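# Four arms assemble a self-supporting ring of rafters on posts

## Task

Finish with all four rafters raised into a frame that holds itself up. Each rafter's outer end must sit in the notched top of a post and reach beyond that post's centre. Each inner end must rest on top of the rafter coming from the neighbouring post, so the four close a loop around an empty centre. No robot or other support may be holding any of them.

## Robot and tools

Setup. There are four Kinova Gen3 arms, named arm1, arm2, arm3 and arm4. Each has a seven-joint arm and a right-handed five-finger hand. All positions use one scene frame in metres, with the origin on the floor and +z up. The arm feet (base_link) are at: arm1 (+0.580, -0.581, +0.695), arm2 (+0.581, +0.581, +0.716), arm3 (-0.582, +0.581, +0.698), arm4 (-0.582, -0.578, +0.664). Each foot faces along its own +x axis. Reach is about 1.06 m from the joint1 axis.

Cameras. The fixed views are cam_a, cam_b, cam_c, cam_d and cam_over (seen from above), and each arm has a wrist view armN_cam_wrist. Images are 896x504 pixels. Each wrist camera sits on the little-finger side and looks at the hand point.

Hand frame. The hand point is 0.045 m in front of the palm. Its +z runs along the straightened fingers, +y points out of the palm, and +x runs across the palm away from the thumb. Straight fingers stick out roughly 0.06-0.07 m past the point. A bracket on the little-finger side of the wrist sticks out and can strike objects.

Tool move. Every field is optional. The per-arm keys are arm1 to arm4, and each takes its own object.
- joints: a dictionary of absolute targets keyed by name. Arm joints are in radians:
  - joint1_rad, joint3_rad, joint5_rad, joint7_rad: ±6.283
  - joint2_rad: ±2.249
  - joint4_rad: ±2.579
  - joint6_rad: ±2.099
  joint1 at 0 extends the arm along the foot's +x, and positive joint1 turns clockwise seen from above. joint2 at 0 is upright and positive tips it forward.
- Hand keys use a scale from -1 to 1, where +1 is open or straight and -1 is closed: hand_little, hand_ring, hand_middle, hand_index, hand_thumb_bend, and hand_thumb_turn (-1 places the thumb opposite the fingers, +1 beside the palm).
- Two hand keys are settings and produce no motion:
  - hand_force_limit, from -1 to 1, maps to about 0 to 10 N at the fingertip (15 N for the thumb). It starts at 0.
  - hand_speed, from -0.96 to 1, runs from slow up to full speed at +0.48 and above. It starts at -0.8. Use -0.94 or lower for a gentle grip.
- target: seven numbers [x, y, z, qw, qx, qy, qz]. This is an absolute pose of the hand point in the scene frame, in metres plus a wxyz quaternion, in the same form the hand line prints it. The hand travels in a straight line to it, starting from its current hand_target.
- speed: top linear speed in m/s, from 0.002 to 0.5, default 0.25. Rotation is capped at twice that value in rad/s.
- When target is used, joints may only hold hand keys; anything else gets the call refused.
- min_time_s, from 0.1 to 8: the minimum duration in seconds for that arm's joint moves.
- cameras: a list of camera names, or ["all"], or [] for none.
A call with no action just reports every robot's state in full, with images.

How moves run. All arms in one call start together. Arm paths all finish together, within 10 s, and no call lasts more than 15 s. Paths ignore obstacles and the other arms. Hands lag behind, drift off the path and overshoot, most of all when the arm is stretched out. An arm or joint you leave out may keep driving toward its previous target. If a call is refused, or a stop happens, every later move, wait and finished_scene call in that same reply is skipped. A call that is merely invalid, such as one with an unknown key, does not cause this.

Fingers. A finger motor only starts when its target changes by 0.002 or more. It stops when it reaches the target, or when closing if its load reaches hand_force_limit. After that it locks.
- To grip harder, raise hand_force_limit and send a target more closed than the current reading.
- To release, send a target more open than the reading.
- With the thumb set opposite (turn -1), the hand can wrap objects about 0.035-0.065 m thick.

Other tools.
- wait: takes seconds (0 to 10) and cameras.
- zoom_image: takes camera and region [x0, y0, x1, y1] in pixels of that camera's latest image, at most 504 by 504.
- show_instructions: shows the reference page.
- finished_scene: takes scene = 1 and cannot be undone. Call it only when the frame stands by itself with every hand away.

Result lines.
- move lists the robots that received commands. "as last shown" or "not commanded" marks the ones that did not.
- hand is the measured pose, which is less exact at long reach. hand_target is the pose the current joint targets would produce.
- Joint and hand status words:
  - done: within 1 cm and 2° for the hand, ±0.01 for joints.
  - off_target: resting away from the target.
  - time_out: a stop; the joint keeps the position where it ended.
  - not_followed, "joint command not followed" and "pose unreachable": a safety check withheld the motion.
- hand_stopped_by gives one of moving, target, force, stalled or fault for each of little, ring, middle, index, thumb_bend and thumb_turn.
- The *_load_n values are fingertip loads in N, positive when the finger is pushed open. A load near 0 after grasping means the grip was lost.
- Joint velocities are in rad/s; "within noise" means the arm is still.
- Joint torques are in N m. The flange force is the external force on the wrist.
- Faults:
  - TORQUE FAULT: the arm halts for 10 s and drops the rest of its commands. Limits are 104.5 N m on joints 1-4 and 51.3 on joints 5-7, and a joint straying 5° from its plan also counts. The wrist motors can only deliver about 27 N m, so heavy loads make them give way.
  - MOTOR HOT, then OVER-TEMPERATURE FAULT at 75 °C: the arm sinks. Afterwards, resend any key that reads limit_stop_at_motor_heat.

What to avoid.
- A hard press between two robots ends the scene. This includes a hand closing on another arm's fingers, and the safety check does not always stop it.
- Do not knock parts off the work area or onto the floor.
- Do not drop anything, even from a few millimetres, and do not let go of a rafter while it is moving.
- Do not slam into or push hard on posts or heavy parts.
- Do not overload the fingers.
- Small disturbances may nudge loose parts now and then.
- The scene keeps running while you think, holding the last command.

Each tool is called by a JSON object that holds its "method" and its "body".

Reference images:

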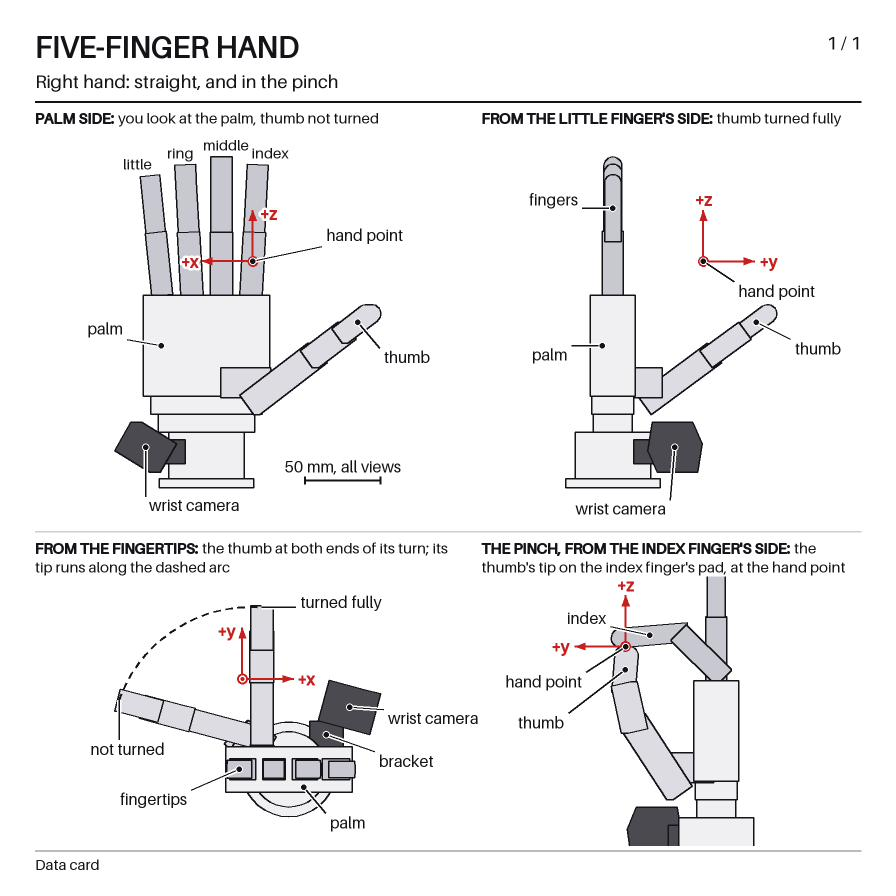

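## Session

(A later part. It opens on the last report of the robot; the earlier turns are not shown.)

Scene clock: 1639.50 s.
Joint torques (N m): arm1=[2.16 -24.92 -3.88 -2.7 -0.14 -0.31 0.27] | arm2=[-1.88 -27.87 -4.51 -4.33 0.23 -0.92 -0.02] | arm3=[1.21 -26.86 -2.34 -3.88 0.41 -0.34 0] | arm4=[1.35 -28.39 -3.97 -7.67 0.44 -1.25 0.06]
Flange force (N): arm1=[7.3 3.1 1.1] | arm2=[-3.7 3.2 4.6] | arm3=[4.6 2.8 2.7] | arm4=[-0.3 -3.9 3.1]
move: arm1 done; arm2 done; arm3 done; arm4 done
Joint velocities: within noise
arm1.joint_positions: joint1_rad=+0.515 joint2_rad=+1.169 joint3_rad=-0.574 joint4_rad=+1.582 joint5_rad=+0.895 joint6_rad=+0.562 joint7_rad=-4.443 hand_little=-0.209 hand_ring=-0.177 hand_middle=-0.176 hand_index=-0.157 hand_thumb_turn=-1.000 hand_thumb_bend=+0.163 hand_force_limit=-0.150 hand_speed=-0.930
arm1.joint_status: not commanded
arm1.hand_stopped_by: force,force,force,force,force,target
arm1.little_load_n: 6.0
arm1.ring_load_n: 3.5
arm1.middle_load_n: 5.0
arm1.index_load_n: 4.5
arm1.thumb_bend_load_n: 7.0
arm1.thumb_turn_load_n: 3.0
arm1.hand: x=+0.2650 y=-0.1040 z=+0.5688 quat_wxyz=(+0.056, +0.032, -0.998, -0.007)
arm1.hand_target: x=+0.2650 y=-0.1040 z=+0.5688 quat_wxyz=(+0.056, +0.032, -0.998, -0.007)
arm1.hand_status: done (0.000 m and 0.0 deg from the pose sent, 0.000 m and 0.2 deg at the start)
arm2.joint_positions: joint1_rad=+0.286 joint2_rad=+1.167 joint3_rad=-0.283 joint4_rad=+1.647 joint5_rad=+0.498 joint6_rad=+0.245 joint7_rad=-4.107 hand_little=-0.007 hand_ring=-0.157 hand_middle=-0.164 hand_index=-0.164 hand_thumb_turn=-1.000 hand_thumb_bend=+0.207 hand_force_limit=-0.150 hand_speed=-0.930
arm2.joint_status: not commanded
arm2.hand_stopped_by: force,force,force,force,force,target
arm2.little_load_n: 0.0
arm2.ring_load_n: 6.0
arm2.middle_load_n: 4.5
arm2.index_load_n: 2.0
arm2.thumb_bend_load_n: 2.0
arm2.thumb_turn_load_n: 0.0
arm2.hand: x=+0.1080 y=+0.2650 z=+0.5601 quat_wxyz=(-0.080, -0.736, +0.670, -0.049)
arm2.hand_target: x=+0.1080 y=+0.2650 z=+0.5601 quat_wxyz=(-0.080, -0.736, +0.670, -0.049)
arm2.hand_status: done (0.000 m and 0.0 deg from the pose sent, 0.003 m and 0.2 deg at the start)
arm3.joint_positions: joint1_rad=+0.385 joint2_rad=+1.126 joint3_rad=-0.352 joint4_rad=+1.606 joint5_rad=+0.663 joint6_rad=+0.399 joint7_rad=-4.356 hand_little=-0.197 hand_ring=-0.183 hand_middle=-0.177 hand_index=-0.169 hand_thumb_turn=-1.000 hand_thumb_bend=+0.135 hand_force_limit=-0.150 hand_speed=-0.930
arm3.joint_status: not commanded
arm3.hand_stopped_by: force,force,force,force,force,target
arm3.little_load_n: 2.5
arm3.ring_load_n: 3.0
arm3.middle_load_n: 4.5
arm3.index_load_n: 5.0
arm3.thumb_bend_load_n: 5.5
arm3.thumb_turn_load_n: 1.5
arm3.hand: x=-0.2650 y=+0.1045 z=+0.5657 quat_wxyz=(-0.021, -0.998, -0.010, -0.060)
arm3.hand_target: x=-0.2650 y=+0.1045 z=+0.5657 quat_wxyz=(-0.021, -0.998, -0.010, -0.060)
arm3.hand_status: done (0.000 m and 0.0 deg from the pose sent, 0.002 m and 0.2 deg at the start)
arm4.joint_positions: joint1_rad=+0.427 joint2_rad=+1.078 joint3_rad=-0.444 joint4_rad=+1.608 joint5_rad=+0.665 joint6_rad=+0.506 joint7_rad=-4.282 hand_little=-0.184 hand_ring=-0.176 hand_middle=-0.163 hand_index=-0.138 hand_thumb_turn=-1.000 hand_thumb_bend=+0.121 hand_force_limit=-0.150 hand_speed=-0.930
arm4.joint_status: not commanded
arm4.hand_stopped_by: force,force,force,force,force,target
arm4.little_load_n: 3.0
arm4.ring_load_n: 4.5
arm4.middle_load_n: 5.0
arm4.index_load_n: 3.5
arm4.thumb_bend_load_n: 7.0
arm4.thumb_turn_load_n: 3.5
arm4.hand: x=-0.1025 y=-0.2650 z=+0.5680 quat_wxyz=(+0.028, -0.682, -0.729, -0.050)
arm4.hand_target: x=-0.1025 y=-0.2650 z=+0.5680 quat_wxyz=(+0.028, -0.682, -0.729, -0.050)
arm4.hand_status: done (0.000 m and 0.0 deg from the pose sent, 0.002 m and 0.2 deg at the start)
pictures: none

{"method": "move", "body": {"arm1": {"target": [0.265, -0.104, 0.5675, -0.05617, -0.03175, 0.99790, 0.00691], "speed": 0.015}, "arm2": {"target": [0.108, 0.265, 0.5571, 0.07980, 0.73625, -0.67018, 0.04925], "speed": 0.015}, "cameras": ["cam_a","cam_b","cam_c","cam_d"]}}

{"method": "zoom_image", "body": {"camera": "cam_b", "region": [360, 330, 420, 390]}}

{"method": "zoom_image", "body": {"camera": "cam_b", "region": [360, 190, 430, 260]}}

{"method": "zoom_image", "body": {"camera": "cam_c", "region": [360, 340, 420, 400]}}

{"method": "zoom_image", "body": {"camera": "cam_c", "region": [390, 210, 460, 280]}}

{"method": "zoom_image", "body": {"camera": "cam_d", "region": [340, 310, 400, 370]}}

{"method": "zoom_image", "body": {"camera": "cam_d", "region": [370, 180, 440, 250]}}

{"method": "zoom_image", "body": {"camera": "cam_a", "region": [360, 320, 420, 380]}}

{"method": "zoom_image", "body": {"camera": "cam_a", "region": [400, 180, 470, 250]}}

Scene clock: 1651.97 s.
Joint torques (N m): arm1=[2.53 -22.31 -2.81 -2.5 -0.1 -0.32 0.23] | arm2=[-2.03 -19.38 -3.31 -3.03 0.11 -0.57 -0.04] | arm3=[0.96 -29.26 -2.91 -4.69 0.47 -0.6 0.1] | arm4=[1.46 -32.32 -4.53 -9.17 0.64 -1.58 0.11]
Flange force (N): arm1=[7.8 1.8 -4.8] | arm2=[-2.2 1.5 -13.1] | arm3=[3.7 2.7 6.9] | arm4=[-1.1 -4.3 9.8]
move: arm1 done; arm2 done
Joint velocities: within noise
arm1.joint_positions: joint1_rad=+0.514 joint2_rad=+1.171 joint3_rad=-0.572 joint4_rad=+1.581 joint5_rad=+0.896 joint6_rad=+0.560 joint7_rad=-4.444 hand_little=-0.209 hand_ring=-0.177 hand_middle=-0.176 hand_index=-0.157 hand_thumb_turn=-1.000 hand_thumb_bend=+0.163 hand_force_limit=-0.150 hand_speed=-0.930
arm1.joint_status: not commanded
arm1.hand_stopped_by: force,force,force,force,force,target
arm1.little_load_n: 6.5
arm1.ring_load_n: 3.0
arm1.middle_load_n: 4.5
arm1.index_load_n: 4.0
arm1.thumb_bend_load_n: 7.0
arm1.thumb_turn_load_n: 2.5
arm1.hand: x=+0.2650 y=-0.1040 z=+0.5675 quat_wxyz=(+0.056, +0.032, -0.998, -0.007)
arm1.hand_target: x=+0.2650 y=-0.1040 z=+0.5675 quat_wxyz=(+0.056, +0.032, -0.998, -0.007)
arm1.hand_status: done (0.000 m and 0.0 deg from the pose sent, 0.001 m and 0.0 deg at the start)
arm2.joint_positions: joint1_rad=+0.284 joint2_rad=+1.173 joint3_rad=-0.281 joint4_rad=+1.644 joint5_rad=+0.499 joint6_rad=+0.240 joint7_rad=-4.108 hand_little=-0.007 hand_ring=-0.157 hand_middle=-0.164 hand_index=-0.164 hand_thumb_turn=-1.000 hand_thumb_bend=+0.207 hand_force_limit=-0.150 hand_speed=-0.930
arm2.joint_status: not commanded
arm2.hand_stopped_by: force,force,force,force,force,target
arm2.little_load_n: 0.5
arm2.ring_load_n: 3.0
arm2.middle_load_n: 1.5
arm2.index_load_n: 0.5
arm2.thumb_bend_load_n: 5.0
arm2.thumb_turn_load_n: 0.0
arm2.hand: x=+0.1080 y=+0.2650 z=+0.5571 quat_wxyz=(-0.080, -0.736, +0.670, -0.049)
arm2.hand_target: x=+0.1080 y=+0.2650 z=+0.5571 quat_wxyz=(-0.080, -0.736, +0.670, -0.049)
arm2.hand_status: done (0.000 m and 0.0 deg from the pose sent, 0.003 m and 0.0 deg at the start)
arm3, arm4: as last shown
arm3.joint_positions: joint1_rad=+0.385 joint2_rad=+1.127 joint3_rad=-0.352 joint4_rad=+1.606 joint5_rad=+0.663 joint6_rad=+0.399 joint7_rad=-4.356 hand_little=-0.197 hand_ring=-0.183 hand_middle=-0.177 hand_index=-0.169 hand_thumb_turn=-1.000 hand_thumb_bend=+0.135 hand_force_limit=-0.150 hand_speed=-0.930
arm3.little_load_n: 3.0
arm3.ring_load_n: 4.0
arm3.index_load_n: 4.5
arm4.ring_load_n: 5.0
arm4.middle_load_n: 5.5
arm4.index_load_n: 4.0
arm4.thumb_turn_load_n: 3.0
arm4.hand: x=-0.1025 y=-0.2650 z=+0.5679 quat_wxyz=(+0.028, -0.682, -0.729, -0.050)

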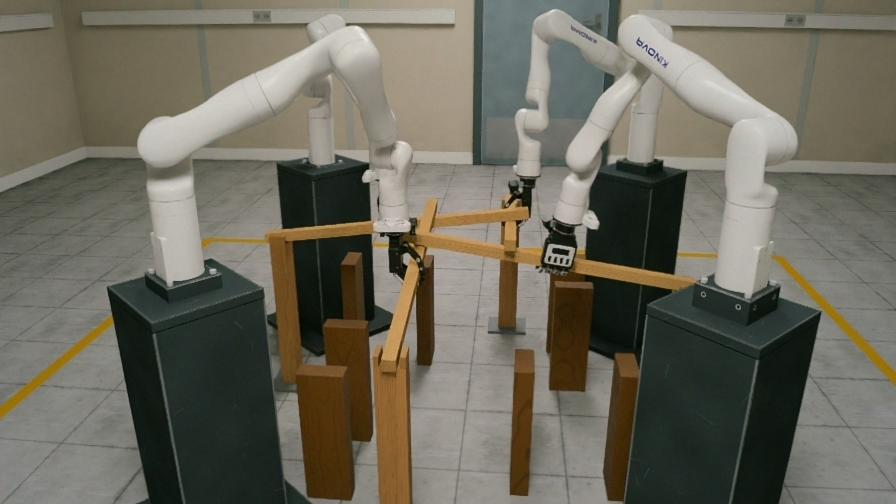

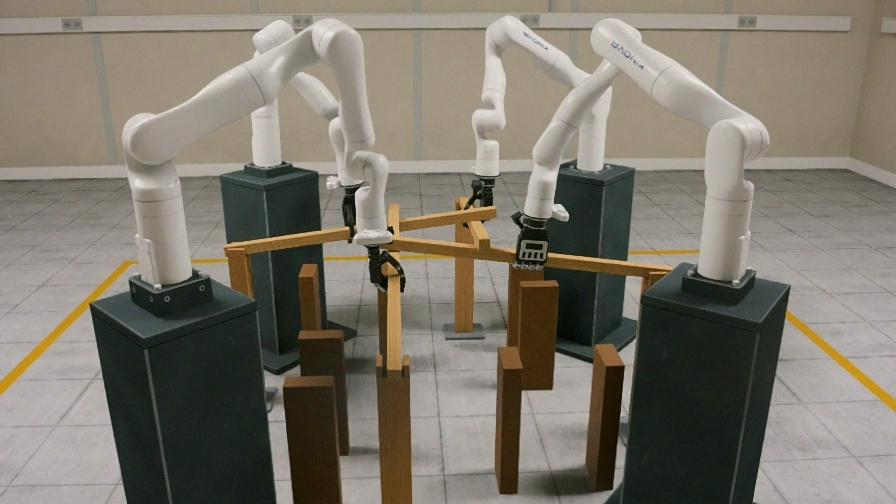

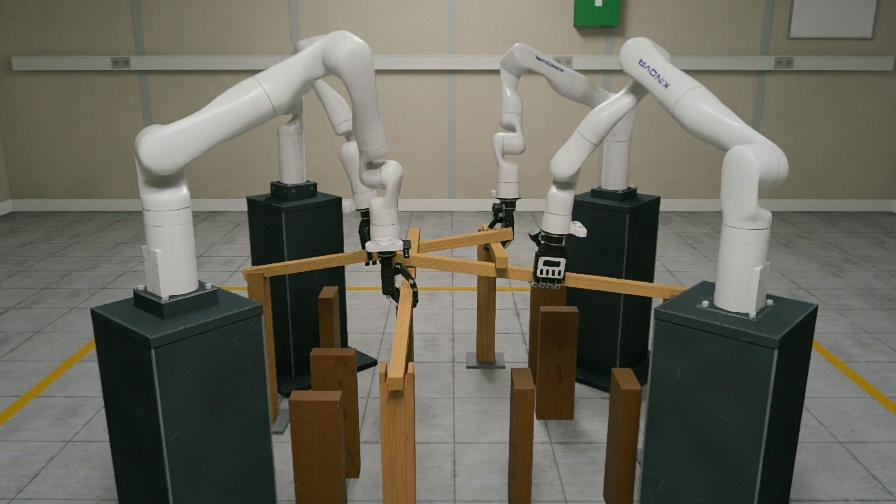

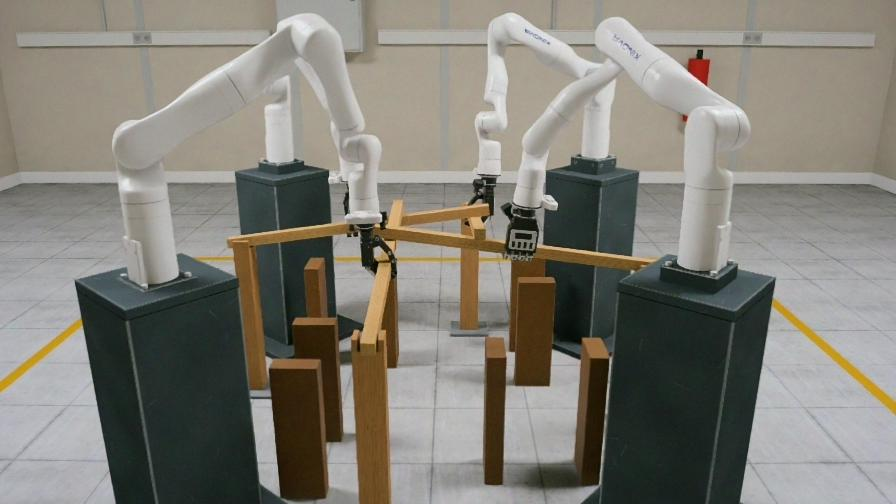

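Scaled by 8.400 from the camera's image (finer frame: 1280x720).

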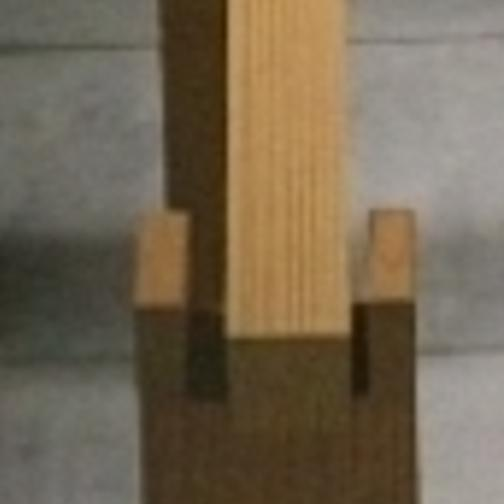

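Scaled by 7.200 from the camera's image (finer frame: 1280x720).

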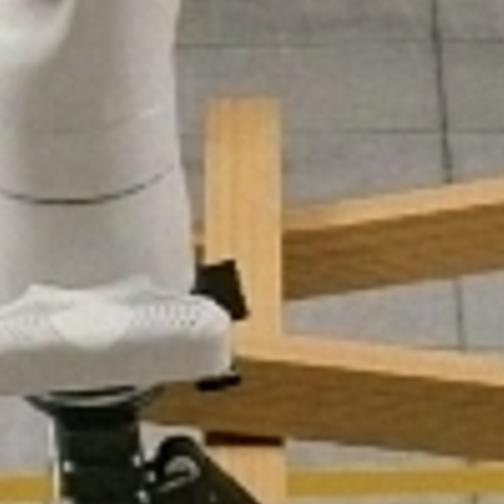

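Scaled by 8.400 from the camera's image (finer frame: 1280x720).

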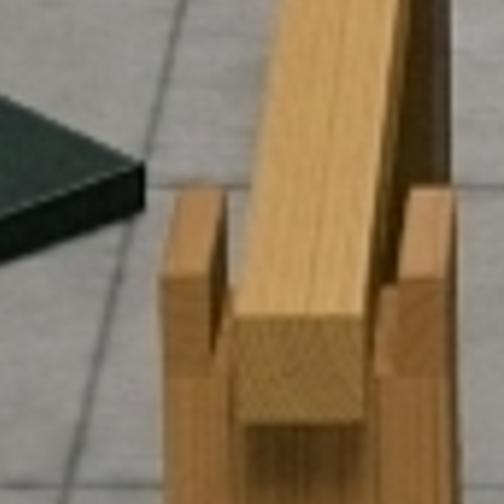

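Scaled by 7.200 from the camera's image (finer frame: 1280x720).

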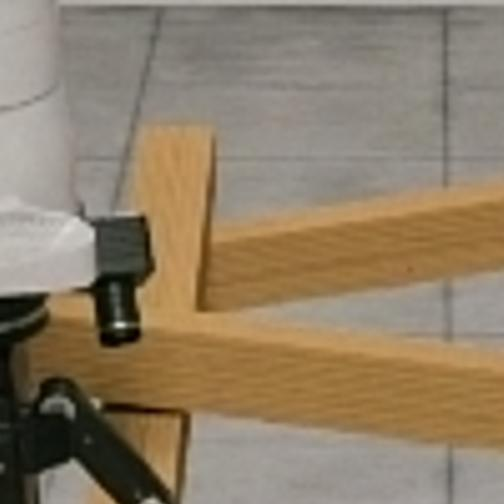

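Scaled by 8.400 from the camera's image (finer frame: 1280x720).

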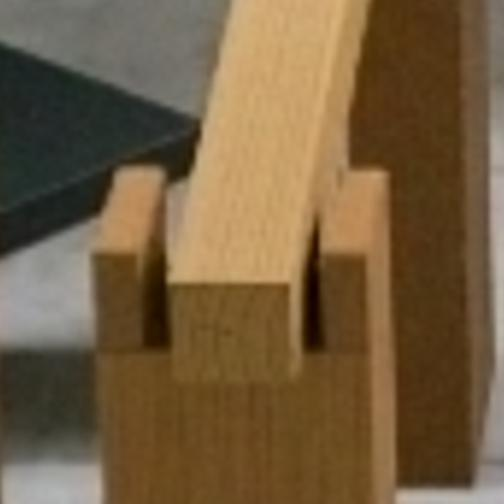

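Scaled by 7.200 from the camera's image (finer frame: 1280x720).

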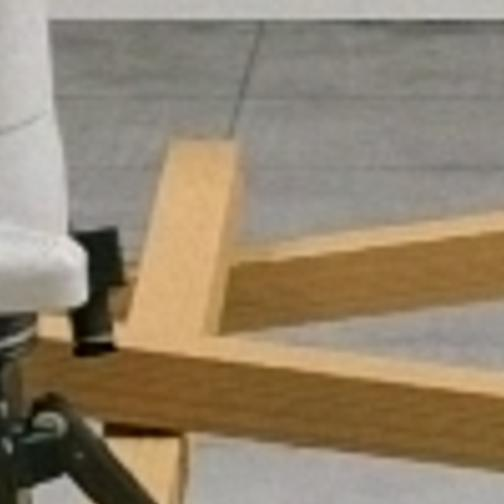

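Scaled by 8.400 from the camera's image (finer frame: 1280x720).

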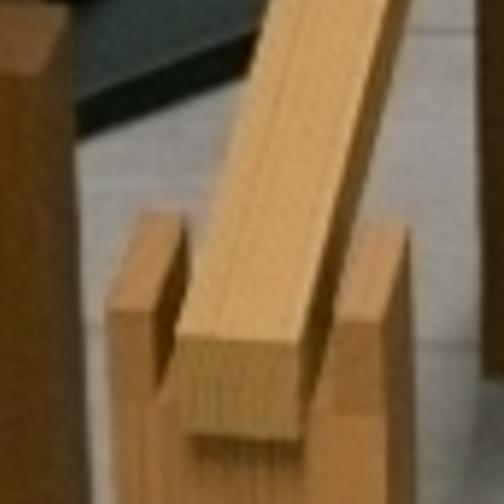

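Scaled by 7.200 from the camera's image (finer frame: 1280x720).

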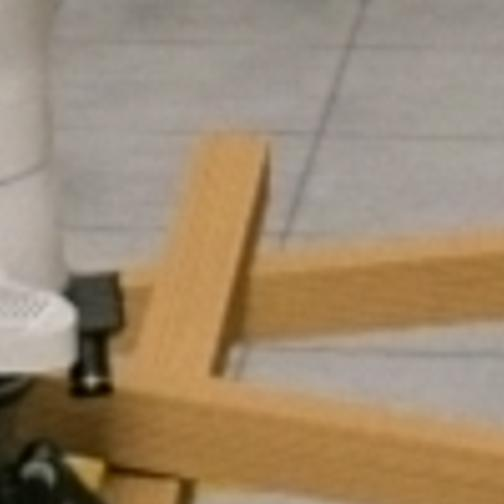

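{"method": "move", "body": {"arm2": {"target": [0.1075, 0.265, 0.5587, 0.07980, 0.73625, -0.67018, 0.04925], "speed": 0.015}, "arm3": {"target": [-0.265, 0.1045, 0.5650, 0.02104, 0.99792, 0.01042, 0.06017], "speed": 0.015}, "arm4": {"target": [-0.1025, -0.265, 0.5670, -0.02837, 0.68157, 0.72947, 0.05025], "speed": 0.015}}}

Scene clock: 1659.43 s.
Joint torques (N m): arm1=[2.15 -22.67 -3.28 -2.02 -0.25 -0.19 0.24] | arm2=[-1.71 -28.39 -4.41 -4.25 0.18 -0.85 -0.05] | arm3=[1.97 -27.84 -1.69 -4.19 0.46 -0.14 -0.07] | arm4=[1.71 -26.46 -3.24 -7.94 0.54 -1.5 0.1]
Flange force (N): arm1=[7.7 3.1 -3.1] | arm2=[-3.4 3.5 6.0] | arm3=[5.5 2.1 4.5] | arm4=[-0.3 -6.0 -1.8]
move: arm2 done; arm3 done; arm4 done
Joint velocities: within noise
arm1: as last shown
arm1.ring_load_n: 3.5
arm1.index_load_n: 3.5
arm1.thumb_bend_load_n: 7.5
arm1.thumb_turn_load_n: 3.0
arm2.joint_positions: joint1_rad=+0.286 joint2_rad=+1.170 joint3_rad=-0.283 joint4_rad=+1.644 joint5_rad=+0.499 joint6_rad=+0.244 joint7_rad=-4.107 hand_little=-0.007 hand_ring=-0.157 hand_middle=-0.164 hand_index=-0.164 hand_thumb_turn=-1.000 hand_thumb_bend=+0.207 hand_force_limit=-0.150 hand_speed=-0.930
arm2.joint_status: not commanded
arm2.hand_stopped_by: force,force,force,force,force,target
arm2.little_load_n: 0.0
arm2.ring_load_n: 6.0
arm2.middle_load_n: 5.0
arm2.index_load_n: 2.5
arm2.thumb_bend_load_n: 2.0
arm2.thumb_turn_load_n: 0.0
arm2.hand: x=+0.1075 y=+0.2650 z=+0.5587 quat_wxyz=(-0.080, -0.736, +0.670, -0.049)
arm2.hand_target: x=+0.1075 y=+0.2650 z=+0.5587 quat_wxyz=(-0.080, -0.736, +0.670, -0.049)
arm2.hand_status: done (0.000 m and 0.0 deg from the pose sent, 0.002 m and 0.0 deg at the start)
arm3.joint_positions: joint1_rad=+0.385 joint2_rad=+1.128 joint3_rad=-0.351 joint4_rad=+1.605 joint5_rad=+0.664 joint6_rad=+0.398 joint7_rad=-4.356 hand_little=-0.197 hand_ring=-0.183 hand_middle=-0.177 hand_index=-0.169 hand_thumb_turn=-1.000 hand_thumb_bend=+0.135 hand_force_limit=-0.150 hand_speed=-0.930
arm3.joint_status: not commanded
arm3.hand_stopped_by: force,force,force,force,force,target
arm3.little_load_n: 2.5
arm3.ring_load_n: 3.5
arm3.middle_load_n: 4.5
arm3.index_load_n: 5.0
arm3.thumb_bend_load_n: 5.5
arm3.thumb_turn_load_n: 1.5
arm3.hand: x=-0.2650 y=+0.1045 z=+0.5650 quat_wxyz=(-0.021, -0.998, -0.010, -0.060)
arm3.hand_target: x=-0.2650 y=+0.1045 z=+0.5650 quat_wxyz=(-0.021, -0.998, -0.010, -0.060)
arm3.hand_status: done (0.000 m and 0.0 deg from the pose sent, 0.001 m and 0.0 deg at the start)
arm4.joint_positions: joint1_rad=+0.426 joint2_rad=+1.080 joint3_rad=-0.443 joint4_rad=+1.607 joint5_rad=+0.666 joint6_rad=+0.504 joint7_rad=-4.282 hand_little=-0.184 hand_ring=-0.176 hand_middle=-0.163 hand_index=-0.138 hand_thumb_turn=-1.000 hand_thumb_bend=+0.121 hand_force_limit=-0.150 hand_speed=-0.930
arm4.joint_status: not commanded
arm4.hand_stopped_by: force,force,force,force,force,target
arm4.little_load_n: 2.5
arm4.ring_load_n: 4.0
arm4.middle_load_n: 4.5
arm4.index_load_n: 3.0
arm4.thumb_bend_load_n: 7.0
arm4.thumb_turn_load_n: 3.0
arm4.hand: x=-0.1025 y=-0.2650 z=+0.5670 quat_wxyz=(+0.028, -0.682, -0.729, -0.050)
arm4.hand_target: x=-0.1025 y=-0.2650 z=+0.5670 quat_wxyz=(+0.028, -0.682, -0.729, -0.050)
arm4.hand_status: done (0.000 m and 0.0 deg from the pose sent, 0.001 m and 0.0 deg at the start)
pictures: none

{"method": "move", "body": {"arm2": {"target": [0.1075, 0.265, 0.5581, 0.07980, 0.73625, -0.67018, 0.04925], "speed": 0.015}, "arm3": {"target": [-0.265, 0.1045, 0.5645, 0.02104, 0.99792, 0.01042, 0.06017], "speed": 0.015}}}

Scene clock: 1663.77 s.
Joint torques (N m): arm1=[2.25 -23.69 -3.54 -2.06 -0.31 -0.08 0.22] | arm2=[-1.41 -26.2 -3.77 -4.13 0.17 -0.74 -0.07] | arm3=[1.89 -25.69 -1.47 -4.28 0.5 -0.44 -0.03] | arm4=[1.12 -27.46 -4.12 -7.77 0.39 -1.52 0.12]
Flange force (N): arm1=[7.8 3.4 -0.6] | arm2=[-2.7 2.3 1.1] | arm3=[5.0 0.9 -0.8] | arm4=[-1.0 -4.7 0.8]
move: arm2 done; arm3 done
Joint velocities: within noise
arm1, arm4: as last shown
arm1.ring_load_n: 4.0
arm1.index_load_n: 4.0
arm1.thumb_bend_load_n: 7.0
arm1.thumb_turn_load_n: 2.5
arm2.joint_positions: joint1_rad=+0.286 joint2_rad=+1.171 joint3_rad=-0.282 joint4_rad=+1.643 joint5_rad=+0.499 joint6_rad=+0.243 joint7_rad=-4.107 hand_little=-0.007 hand_ring=-0.157 hand_middle=-0.164 hand_index=-0.164 hand_thumb_turn=-1.000 hand_thumb_bend=+0.207 hand_force_limit=-0.150 hand_speed=-0.930
arm2.joint_status: not commanded
arm2.hand_stopped_by: force,force,force,force,force,target
arm2.little_load_n: 0.0
arm2.ring_load_n: 6.0
arm2.middle_load_n: 4.5
arm2.index_load_n: 1.5
arm2.thumb_bend_load_n: 2.0
arm2.thumb_turn_load_n: 0.0
arm2.hand: x=+0.1075 y=+0.2650 z=+0.5581 quat_wxyz=(-0.080, -0.736, +0.670, -0.049)
arm2.hand_target: x=+0.1075 y=+0.2650 z=+0.5581 quat_wxyz=(-0.080, -0.736, +0.670, -0.049)
arm2.hand_status: done (0.000 m and 0.0 deg from the pose sent, 0.001 m and 0.0 deg at the start)
arm3.joint_positions: joint1_rad=+0.384 joint2_rad=+1.129 joint3_rad=-0.351 joint4_rad=+1.605 joint5_rad=+0.664 joint6_rad=+0.397 joint7_rad=-4.356 hand_little=-0.197 hand_ring=-0.183 hand_middle=-0.177 hand_index=-0.169 hand_thumb_turn=-1.000 hand_thumb_bend=+0.135 hand_force_limit=-0.150 hand_speed=-0.930
arm3.joint_status: not commanded
arm3.hand_stopped_by: force,force,force,force,force,target
arm3.little_load_n: 2.5
arm3.ring_load_n: 3.0
arm3.middle_load_n: 4.0
arm3.index_load_n: 4.5
arm3.thumb_bend_load_n: 6.0
arm3.thumb_turn_load_n: 1.5
arm3.hand: x=-0.2650 y=+0.1045 z=+0.5645 quat_wxyz=(-0.021, -0.998, -0.010, -0.060)
arm3.hand_target: x=-0.2650 y=+0.1045 z=+0.5645 quat_wxyz=(-0.021, -0.998, -0.010, -0.060)
arm3.hand_status: done (0.000 m and 0.0 deg from the pose sent, 0.001 m and 0.0 deg at the start)
arm4.little_load_n: 3.0
pictures: none

{"method": "move", "body": {"arm2": {"target": [0.1075, 0.265, 0.5575, 0.08039, 0.73618, -0.67015, 0.04990], "speed": 0.015}, "arm3": {"target": [-0.265, 0.1045, 0.5639, 0.02104, 0.99787, 0.01042, 0.06104], "speed": 0.015}, "cameras": ["cam_b","cam_c"]}}

{"method": "zoom_image", "body": {"camera": "cam_b", "region": [360, 330, 420, 390]}}

{"method": "zoom_image", "body": {"camera": "cam_c", "region": [360, 340, 420, 400]}}

Scene clock: 1672.13 s.
Joint torques (N m): arm1=[2.26 -24.88 -3.82 -2.24 -0.26 -0.07 0.22] | arm2=[-1.05 -23.95 -2.87 -4.95 0.32 -1.05 -0.1] | arm3=[1.26 -23.34 -1.81 -4.49 0.48 -1 0.06] | arm4=[0.39 -29.1 -5.08 -8.39 0.38 -1.85 0.14]
Flange force (N): arm1=[7.9 3.9 1.8] | arm2=[-2.6 -0.5 -5.8] | arm3=[3.5 -0.1 -6.7] | arm4=[-2.6 -4.2 3.6]
move: arm2 done; arm3 done
Joint velocities: within noise
arm1, arm4: as last shown
arm1.ring_load_n: 4.5
arm1.middle_load_n: 5.0
arm1.index_load_n: 4.5
arm2.joint_positions: joint1_rad=+0.287 joint2_rad=+1.173 joint3_rad=-0.283 joint4_rad=+1.644 joint5_rad=+0.500 joint6_rad=+0.241 joint7_rad=-4.106 hand_little=-0.007 hand_ring=-0.157 hand_middle=-0.164 hand_index=-0.164 hand_thumb_turn=-1.000 hand_thumb_bend=+0.207 hand_force_limit=-0.150 hand_speed=-0.930
arm2.joint_status: not commanded
arm2.hand_stopped_by: force,force,force,force,force,target
arm2.little_load_n: 0.0
arm2.ring_load_n: 5.0
arm2.middle_load_n: 2.5
arm2.index_load_n: 0.5
arm2.thumb_bend_load_n: 3.0
arm2.thumb_turn_load_n: -0.5
arm2.hand: x=+0.1075 y=+0.2650 z=+0.5575 quat_wxyz=(-0.080, -0.736, +0.670, -0.050)
arm2.hand_target: x=+0.1075 y=+0.2650 z=+0.5575 quat_wxyz=(-0.080, -0.736, +0.670, -0.050)
arm2.hand_status: done (0.000 m and 0.0 deg from the pose sent, 0.001 m and 0.1 deg at the start)
arm3.joint_positions: joint1_rad=+0.385 joint2_rad=+1.130 joint3_rad=-0.351 joint4_rad=+1.606 joint5_rad=+0.665 joint6_rad=+0.394 joint7_rad=-4.356 hand_little=-0.197 hand_ring=-0.183 hand_middle=-0.177 hand_index=-0.169 hand_thumb_turn=-1.000 hand_thumb_bend=+0.135 hand_force_limit=-0.150 hand_speed=-0.930
arm3.joint_status: not commanded
arm3.hand_stopped_by: force,force,force,force,force,target
arm3.little_load_n: 2.5
arm3.ring_load_n: 3.0
arm3.middle_load_n: 3.5
arm3.index_load_n: 3.5
arm3.thumb_bend_load_n: 6.5
arm3.thumb_turn_load_n: 1.5
arm3.hand: x=-0.2650 y=+0.1045 z=+0.5639 quat_wxyz=(-0.021, -0.998, -0.010, -0.061)
arm3.hand_target: x=-0.2650 y=+0.1045 z=+0.5639 quat_wxyz=(-0.021, -0.998, -0.010, -0.061)
arm3.hand_status: done (0.000 m and 0.0 deg from the pose sent, 0.001 m and 0.1 deg at the start)
arm4.ring_load_n: 4.5
arm4.middle_load_n: 5.0

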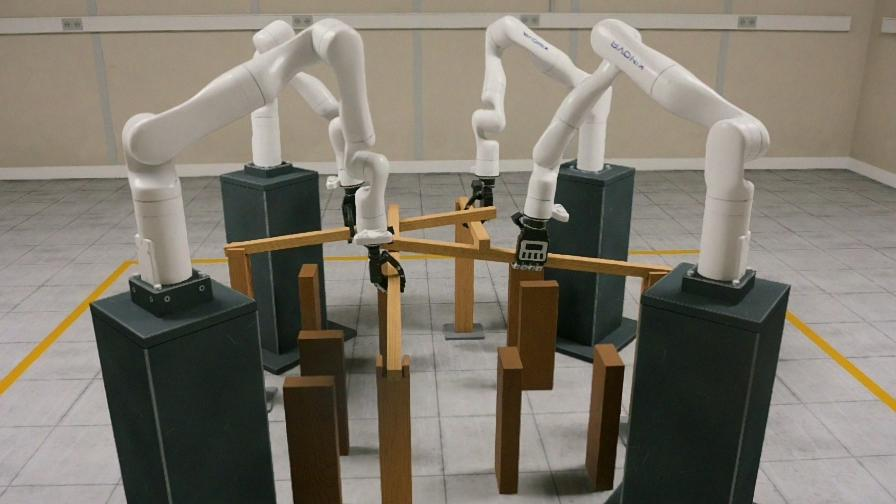

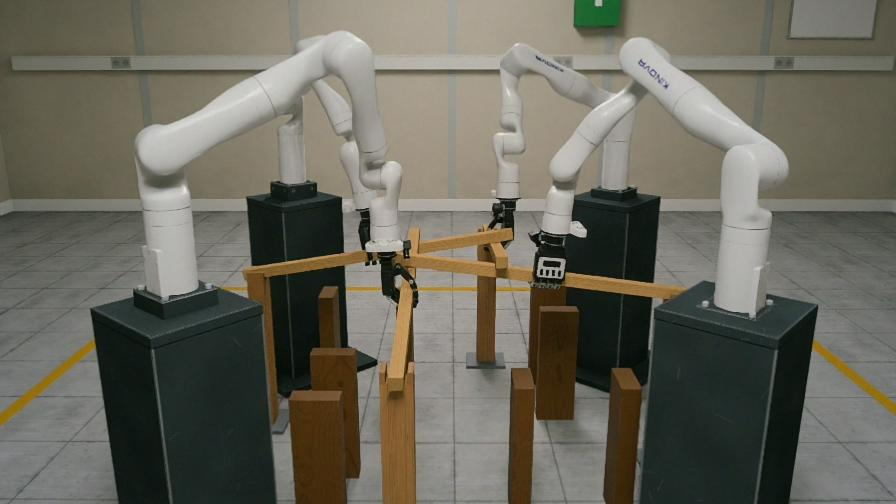

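Scaled by 8.400 from the camera's image (finer frame: 1280x720).

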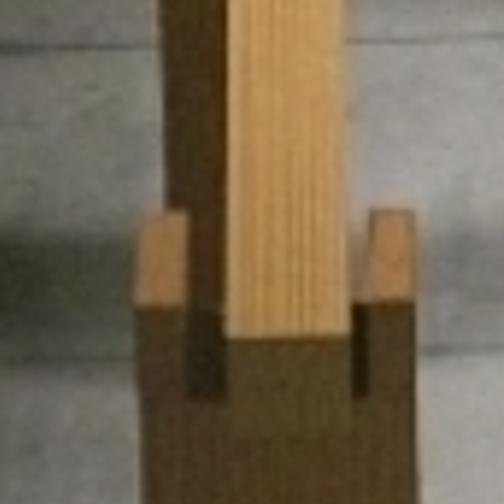

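Scaled by 8.400 from the camera's image (finer frame: 1280x720).

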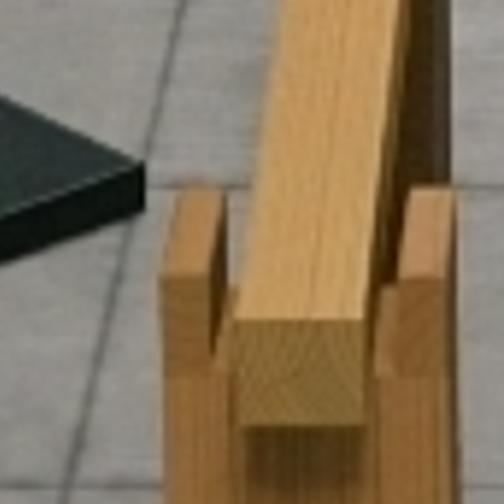

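{"method": "move", "body": {"arm1": {"target": [0.265, -0.104, 0.5671, -0.05617, -0.03175, 0.99790, 0.00691], "speed": 0.015}, "arm2": {"target": [0.1075, 0.265, 0.5577, 0.08039, 0.73618, -0.67015, 0.04990], "speed": 0.015}, "arm3": {"target": [-0.265, 0.1045, 0.5641, 0.02104, 0.99787, 0.01042, 0.06104], "speed": 0.015}, "arm4": {"target": [-0.1025, -0.265, 0.5665, -0.02837, 0.68157, 0.72947, 0.05025], "speed": 0.015}}}

Scene clock: 1680.83 s.
Joint torques (N m): arm1=[2.37 -22.97 -3.18 -2.45 -0.13 -0.41 0.27] | arm2=[-1.04 -25.4 -3.3 -4.45 0.25 -0.84 -0.11] | arm3=[1.59 -24.56 -1.67 -4.11 0.43 -0.6 -0.03] | arm4=[0.64 -25.52 -4.18 -7.91 0.4 -1.96 0.19]
Flange force (N): arm1=[7.8 2.5 -3.2] | arm2=[-2.3 1.0 -1.3] | arm3=[4.6 1.0 -3.1] | arm4=[-2.2 -5.8 -4.1]
move: arm1 done; arm2 done; arm3 done; arm4 done
Joint velocities: within noise
arm1.joint_positions: joint1_rad=+0.514 joint2_rad=+1.172 joint3_rad=-0.572 joint4_rad=+1.581 joint5_rad=+0.896 joint6_rad=+0.559 joint7_rad=-4.444 hand_little=-0.209 hand_ring=-0.177 hand_middle=-0.176 hand_index=-0.157 hand_thumb_turn=-1.000 hand_thumb_bend=+0.163 hand_force_limit=-0.150 hand_speed=-0.930
arm1.joint_status: not commanded
arm1.hand_stopped_by: force,force,force,force,force,target
arm1.little_load_n: 6.5
arm1.ring_load_n: 3.5
arm1.middle_load_n: 4.0
arm1.index_load_n: 4.0
arm1.thumb_bend_load_n: 7.5
arm1.thumb_turn_load_n: 2.5
arm1.hand: x=+0.2650 y=-0.1040 z=+0.5671 quat_wxyz=(+0.056, +0.032, -0.998, -0.007)
arm1.hand_target: x=+0.2650 y=-0.1040 z=+0.5671 quat_wxyz=(+0.056, +0.032, -0.998, -0.007)
arm1.hand_status: done (0.000 m and 0.0 deg from the pose sent, 0.000 m and 0.0 deg at the start)
arm2.joint_positions: joint1_rad=+0.287 joint2_rad=+1.172 joint3_rad=-0.283 joint4_rad=+1.644 joint5_rad=+0.500 joint6_rad=+0.241 joint7_rad=-4.106 hand_little=-0.007 hand_ring=-0.157 hand_middle=-0.164 hand_index=-0.164 hand_thumb_turn=-1.000 hand_thumb_bend=+0.207 hand_force_limit=-0.150 hand_speed=-0.930
arm2.joint_status: not commanded
arm2.hand_stopped_by: force,force,force,force,force,target
arm2.little_load_n: 0.5
arm2.ring_load_n: 5.5
arm2.middle_load_n: 3.5
arm2.index_load_n: 1.0
arm2.thumb_bend_load_n: 2.5
arm2.thumb_turn_load_n: 0.0
arm2.hand: x=+0.1075 y=+0.2650 z=+0.5577 quat_wxyz=(-0.080, -0.736, +0.670, -0.050)
arm2.hand_target: x=+0.1075 y=+0.2650 z=+0.5577 quat_wxyz=(-0.080, -0.736, +0.670, -0.050)
arm2.hand_status: done (0.000 m and 0.0 deg from the pose sent, 0.000 m and 0.0 deg at the start)
arm3.joint_positions: joint1_rad=+0.385 joint2_rad=+1.129 joint3_rad=-0.351 joint4_rad=+1.606 joint5_rad=+0.665 joint6_rad=+0.395 joint7_rad=-4.356 hand_little=-0.197 hand_ring=-0.183 hand_middle=-0.177 hand_index=-0.169 hand_thumb_turn=-1.000 hand_thumb_bend=+0.135 hand_force_limit=-0.150 hand_speed=-0.930
arm3.joint_status: not commanded
arm3.hand_stopped_by: force,force,force,force,force,target
arm3.little_load_n: 2.5
arm3.ring_load_n: 3.0
arm3.middle_load_n: 4.0
arm3.index_load_n: 3.5
arm3.thumb_bend_load_n: 6.0
arm3.thumb_turn_load_n: 1.5
arm3.hand: x=-0.2650 y=+0.1045 z=+0.5641 quat_wxyz=(-0.021, -0.998, -0.010, -0.061)
arm3.hand_target: x=-0.2650 y=+0.1045 z=+0.5641 quat_wxyz=(-0.021, -0.998, -0.010, -0.061)
arm3.hand_status: done (0.000 m and 0.0 deg from the pose sent, 0.000 m and 0.0 deg at the start)
arm4.joint_positions: joint1_rad=+0.426 joint2_rad=+1.081 joint3_rad=-0.443 joint4_rad=+1.607 joint5_rad=+0.666 joint6_rad=+0.503 joint7_rad=-4.283 hand_little=-0.184 hand_ring=-0.176 hand_middle=-0.163 hand_index=-0.138 hand_thumb_turn=-1.000 hand_thumb_bend=+0.121 hand_force_limit=-0.150 hand_speed=-0.930
arm4.joint_status: not commanded
arm4.hand_stopped_by: force,force,force,force,force,target
arm4.little_load_n: 3.0
arm4.ring_load_n: 3.5
arm4.middle_load_n: 4.5
arm4.index_load_n: 2.5
arm4.thumb_bend_load_n: 7.0
arm4.thumb_turn_load_n: 3.0
arm4.hand: x=-0.1025 y=-0.2650 z=+0.5665 quat_wxyz=(+0.028, -0.682, -0.729, -0.050)
arm4.hand_target: x=-0.1025 y=-0.2650 z=+0.5665 quat_wxyz=(+0.028, -0.682, -0.729, -0.050)
arm4.hand_status: done (0.000 m and 0.0 deg from the pose sent, 0.000 m and 0.0 deg at the start)
pictures: none

{"method": "move", "body": {"arm1": {"joints": {"hand_little": -0.18, "hand_ring": -0.15, "hand_middle": -0.15, "hand_index": -0.13, "hand_thumb_bend": 0.19}}, "arm2": {"joints": {"hand_little": 0.02, "hand_ring": -0.13, "hand_middle": -0.14, "hand_index": -0.14, "hand_thumb_bend": 0.235}}, "arm3": {"joints": {"hand_little": -0.17, "hand_ring": -0.155, "hand_middle": -0.15, "hand_index": -0.14, "hand_thumb_bend": 0.165}}, "arm4": {"joints": {"hand_little": -0.155, "hand_ring": -0.15, "hand_middle": -0.135, "hand_index": -0.11, "hand_thumb_bend": 0.15}}, "cameras": ["cam_a", "cam_b", "cam_c", "cam_d"]}}

Scene clock: 1701.93 s.
Joint torques (N m): arm1=[1.44 -21.48 -3.53 -2.38 -0.22 -0.7 0.31] | arm2=[-1.98 -24.84 -4.04 -3.33 0.14 -0.4 -0.03] | arm3=[0.65 -23.64 -2.42 -3.33 0.35 -0.48 0.1] | arm4=[0.03 -23.38 -4.21 -7.47 0.39 -2.03 0.33]
Flange force (N): arm1=[5.9 2.2 -6.7] | arm2=[-3.0 3.1 -0.7] | arm3=[3.8 2.3 -3.9] | arm4=[-3.0 -6.1 -8.4]
move: arm1 done; arm2 done; arm3 done; arm4 done
Joint velocities: within noise
arm1.joint_positions: joint1_rad=+0.514 joint2_rad=+1.172 joint3_rad=-0.572 joint4_rad=+1.581 joint5_rad=+0.896 joint6_rad=+0.559 joint7_rad=-4.444 hand_little=-0.180 hand_ring=-0.150 hand_middle=-0.150 hand_index=-0.130 hand_thumb_turn=-1.000 hand_thumb_bend=+0.191 hand_force_limit=-0.150 hand_speed=-0.930
arm1.joint_status: all done
arm1.hand_stopped_by: target,target,target,target,target,target
arm1.little_load_n: 2.0
arm1.ring_load_n: 0.0
arm1.middle_load_n: 0.0
arm1.index_load_n: 0.0
arm1.thumb_bend_load_n: 2.0
arm1.thumb_turn_load_n: 2.5
arm1.hand: x=+0.2650 y=-0.1040 z=+0.5671 quat_wxyz=(+0.056, +0.032, -0.998, -0.007)
arm1.hand_target: x=+0.2650 y=-0.1040 z=+0.5671 quat_wxyz=(+0.056, +0.032, -0.998, -0.007)
arm1.hand_status: not commanded
arm2.joint_positions: joint1_rad=+0.287 joint2_rad=+1.172 joint3_rad=-0.283 joint4_rad=+1.644 joint5_rad=+0.500 joint6_rad=+0.241 joint7_rad=-4.106 hand_little=+0.020 hand_ring=-0.130 hand_middle=-0.140 hand_index=-0.140 hand_thumb_turn=-1.000 hand_thumb_bend=+0.236 hand_force_limit=-0.150 hand_speed=-0.930
arm2.joint_status: all done
arm2.hand_stopped_by: target,target,target,target,target,target
arm2.little_load_n: 0.0
arm2.ring_load_n: 0.0
arm2.middle_load_n: 0.0
arm2.index_load_n: 0.0
arm2.thumb_bend_load_n: 0.0
arm2.thumb_turn_load_n: 0.0
arm2.hand: x=+0.1075 y=+0.2650 z=+0.5577 quat_wxyz=(-0.080, -0.736, +0.670, -0.050)
arm2.hand_target: x=+0.1075 y=+0.2650 z=+0.5577 quat_wxyz=(-0.080, -0.736, +0.670, -0.050)
arm2.hand_status: not commanded
arm3.joint_positions: joint1_rad=+0.385 joint2_rad=+1.129 joint3_rad=-0.351 joint4_rad=+1.606 joint5_rad=+0.665 joint6_rad=+0.395 joint7_rad=-4.356 hand_little=-0.170 hand_ring=-0.154 hand_middle=-0.150 hand_index=-0.140 hand_thumb_turn=-1.000 hand_thumb_bend=+0.167 hand_force_limit=-0.150 hand_speed=-0.930
arm3.joint_status: all done
arm3.hand_stopped_by: target,target,target,target,target,target
arm3.little_load_n: 0.0
arm3.ring_load_n: 0.0
arm3.middle_load_n: 0.5
arm3.index_load_n: 1.0
arm3.thumb_bend_load_n: 2.0
arm3.thumb_turn_load_n: 1.5
arm3.hand: x=-0.2650 y=+0.1045 z=+0.5641 quat_wxyz=(-0.021, -0.998, -0.010, -0.061)
arm3.hand_target: x=-0.2650 y=+0.1045 z=+0.5641 quat_wxyz=(-0.021, -0.998, -0.010, -0.061)
arm3.hand_status: not commanded
arm4.joint_positions: joint1_rad=+0.426 joint2_rad=+1.081 joint3_rad=-0.443 joint4_rad=+1.607 joint5_rad=+0.666 joint6_rad=+0.503 joint7_rad=-4.283 hand_little=-0.154 hand_ring=-0.150 hand_middle=-0.134 hand_index=-0.110 hand_thumb_turn=-1.000 hand_thumb_bend=+0.151 hand_force_limit=-0.150 hand_speed=-0.930
arm4.joint_status: all done
arm4.hand_stopped_by: target,target,target,target,target,target
arm4.little_load_n: 0.0
arm4.ring_load_n: 0.5
arm4.middle_load_n: 0.0
arm4.index_load_n: 0.5
arm4.thumb_bend_load_n: 1.5
arm4.thumb_turn_load_n: 3.0
arm4.hand: x=-0.1025 y=-0.2650 z=+0.5665 quat_wxyz=(+0.028, -0.682, -0.729, -0.050)
arm4.hand_target: x=-0.1025 y=-0.2650 z=+0.5665 quat_wxyz=(+0.028, -0.682, -0.729, -0.050)
arm4.hand_status: not commanded

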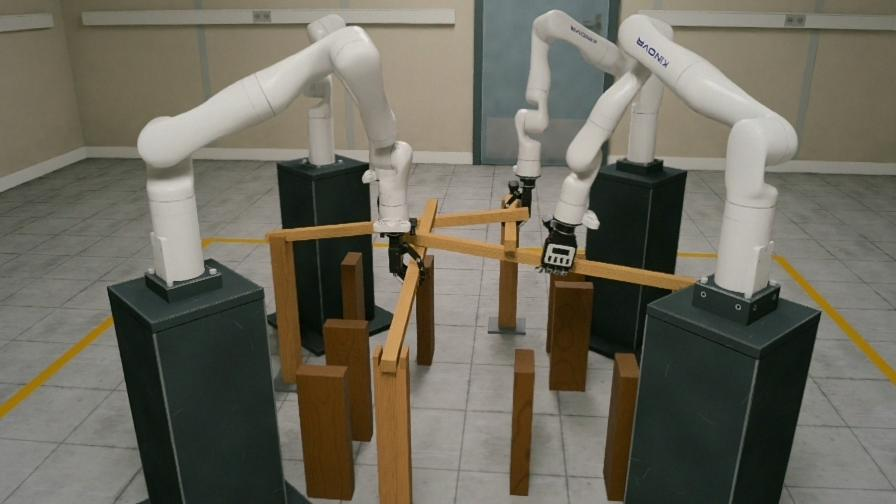

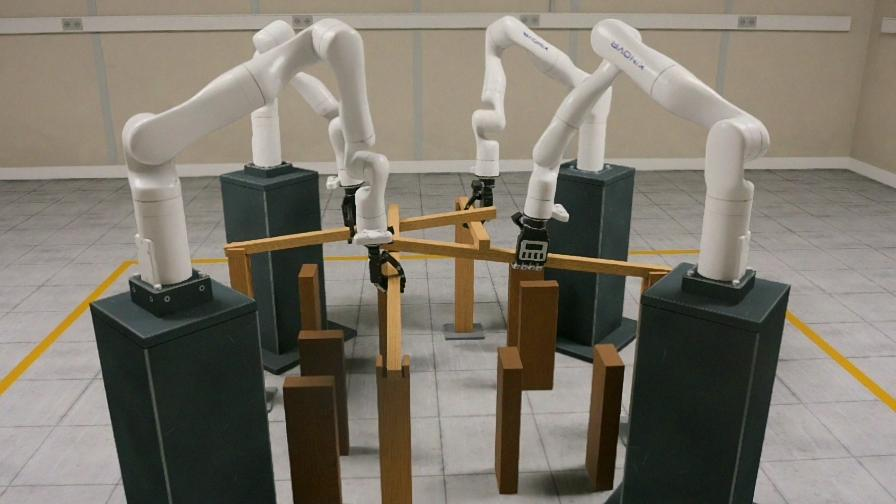

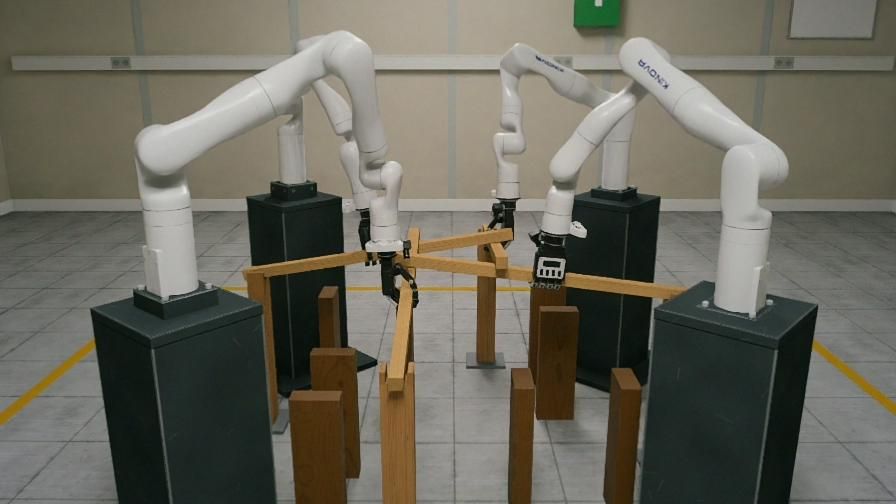

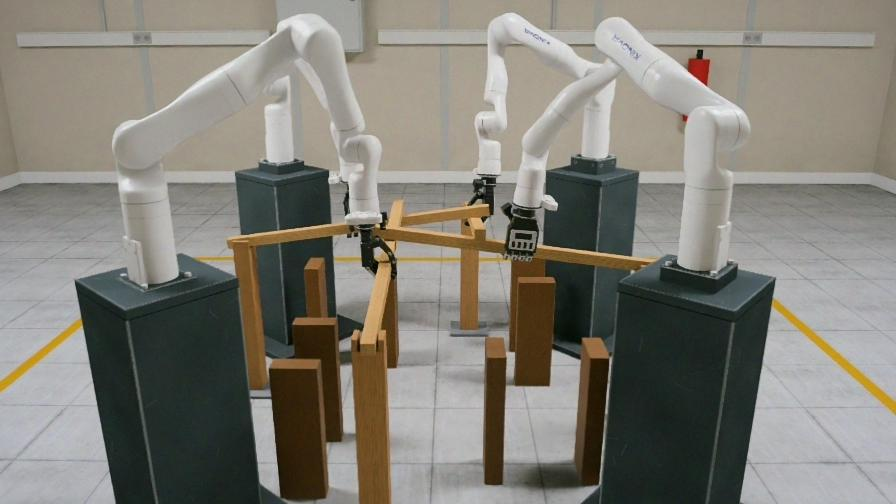

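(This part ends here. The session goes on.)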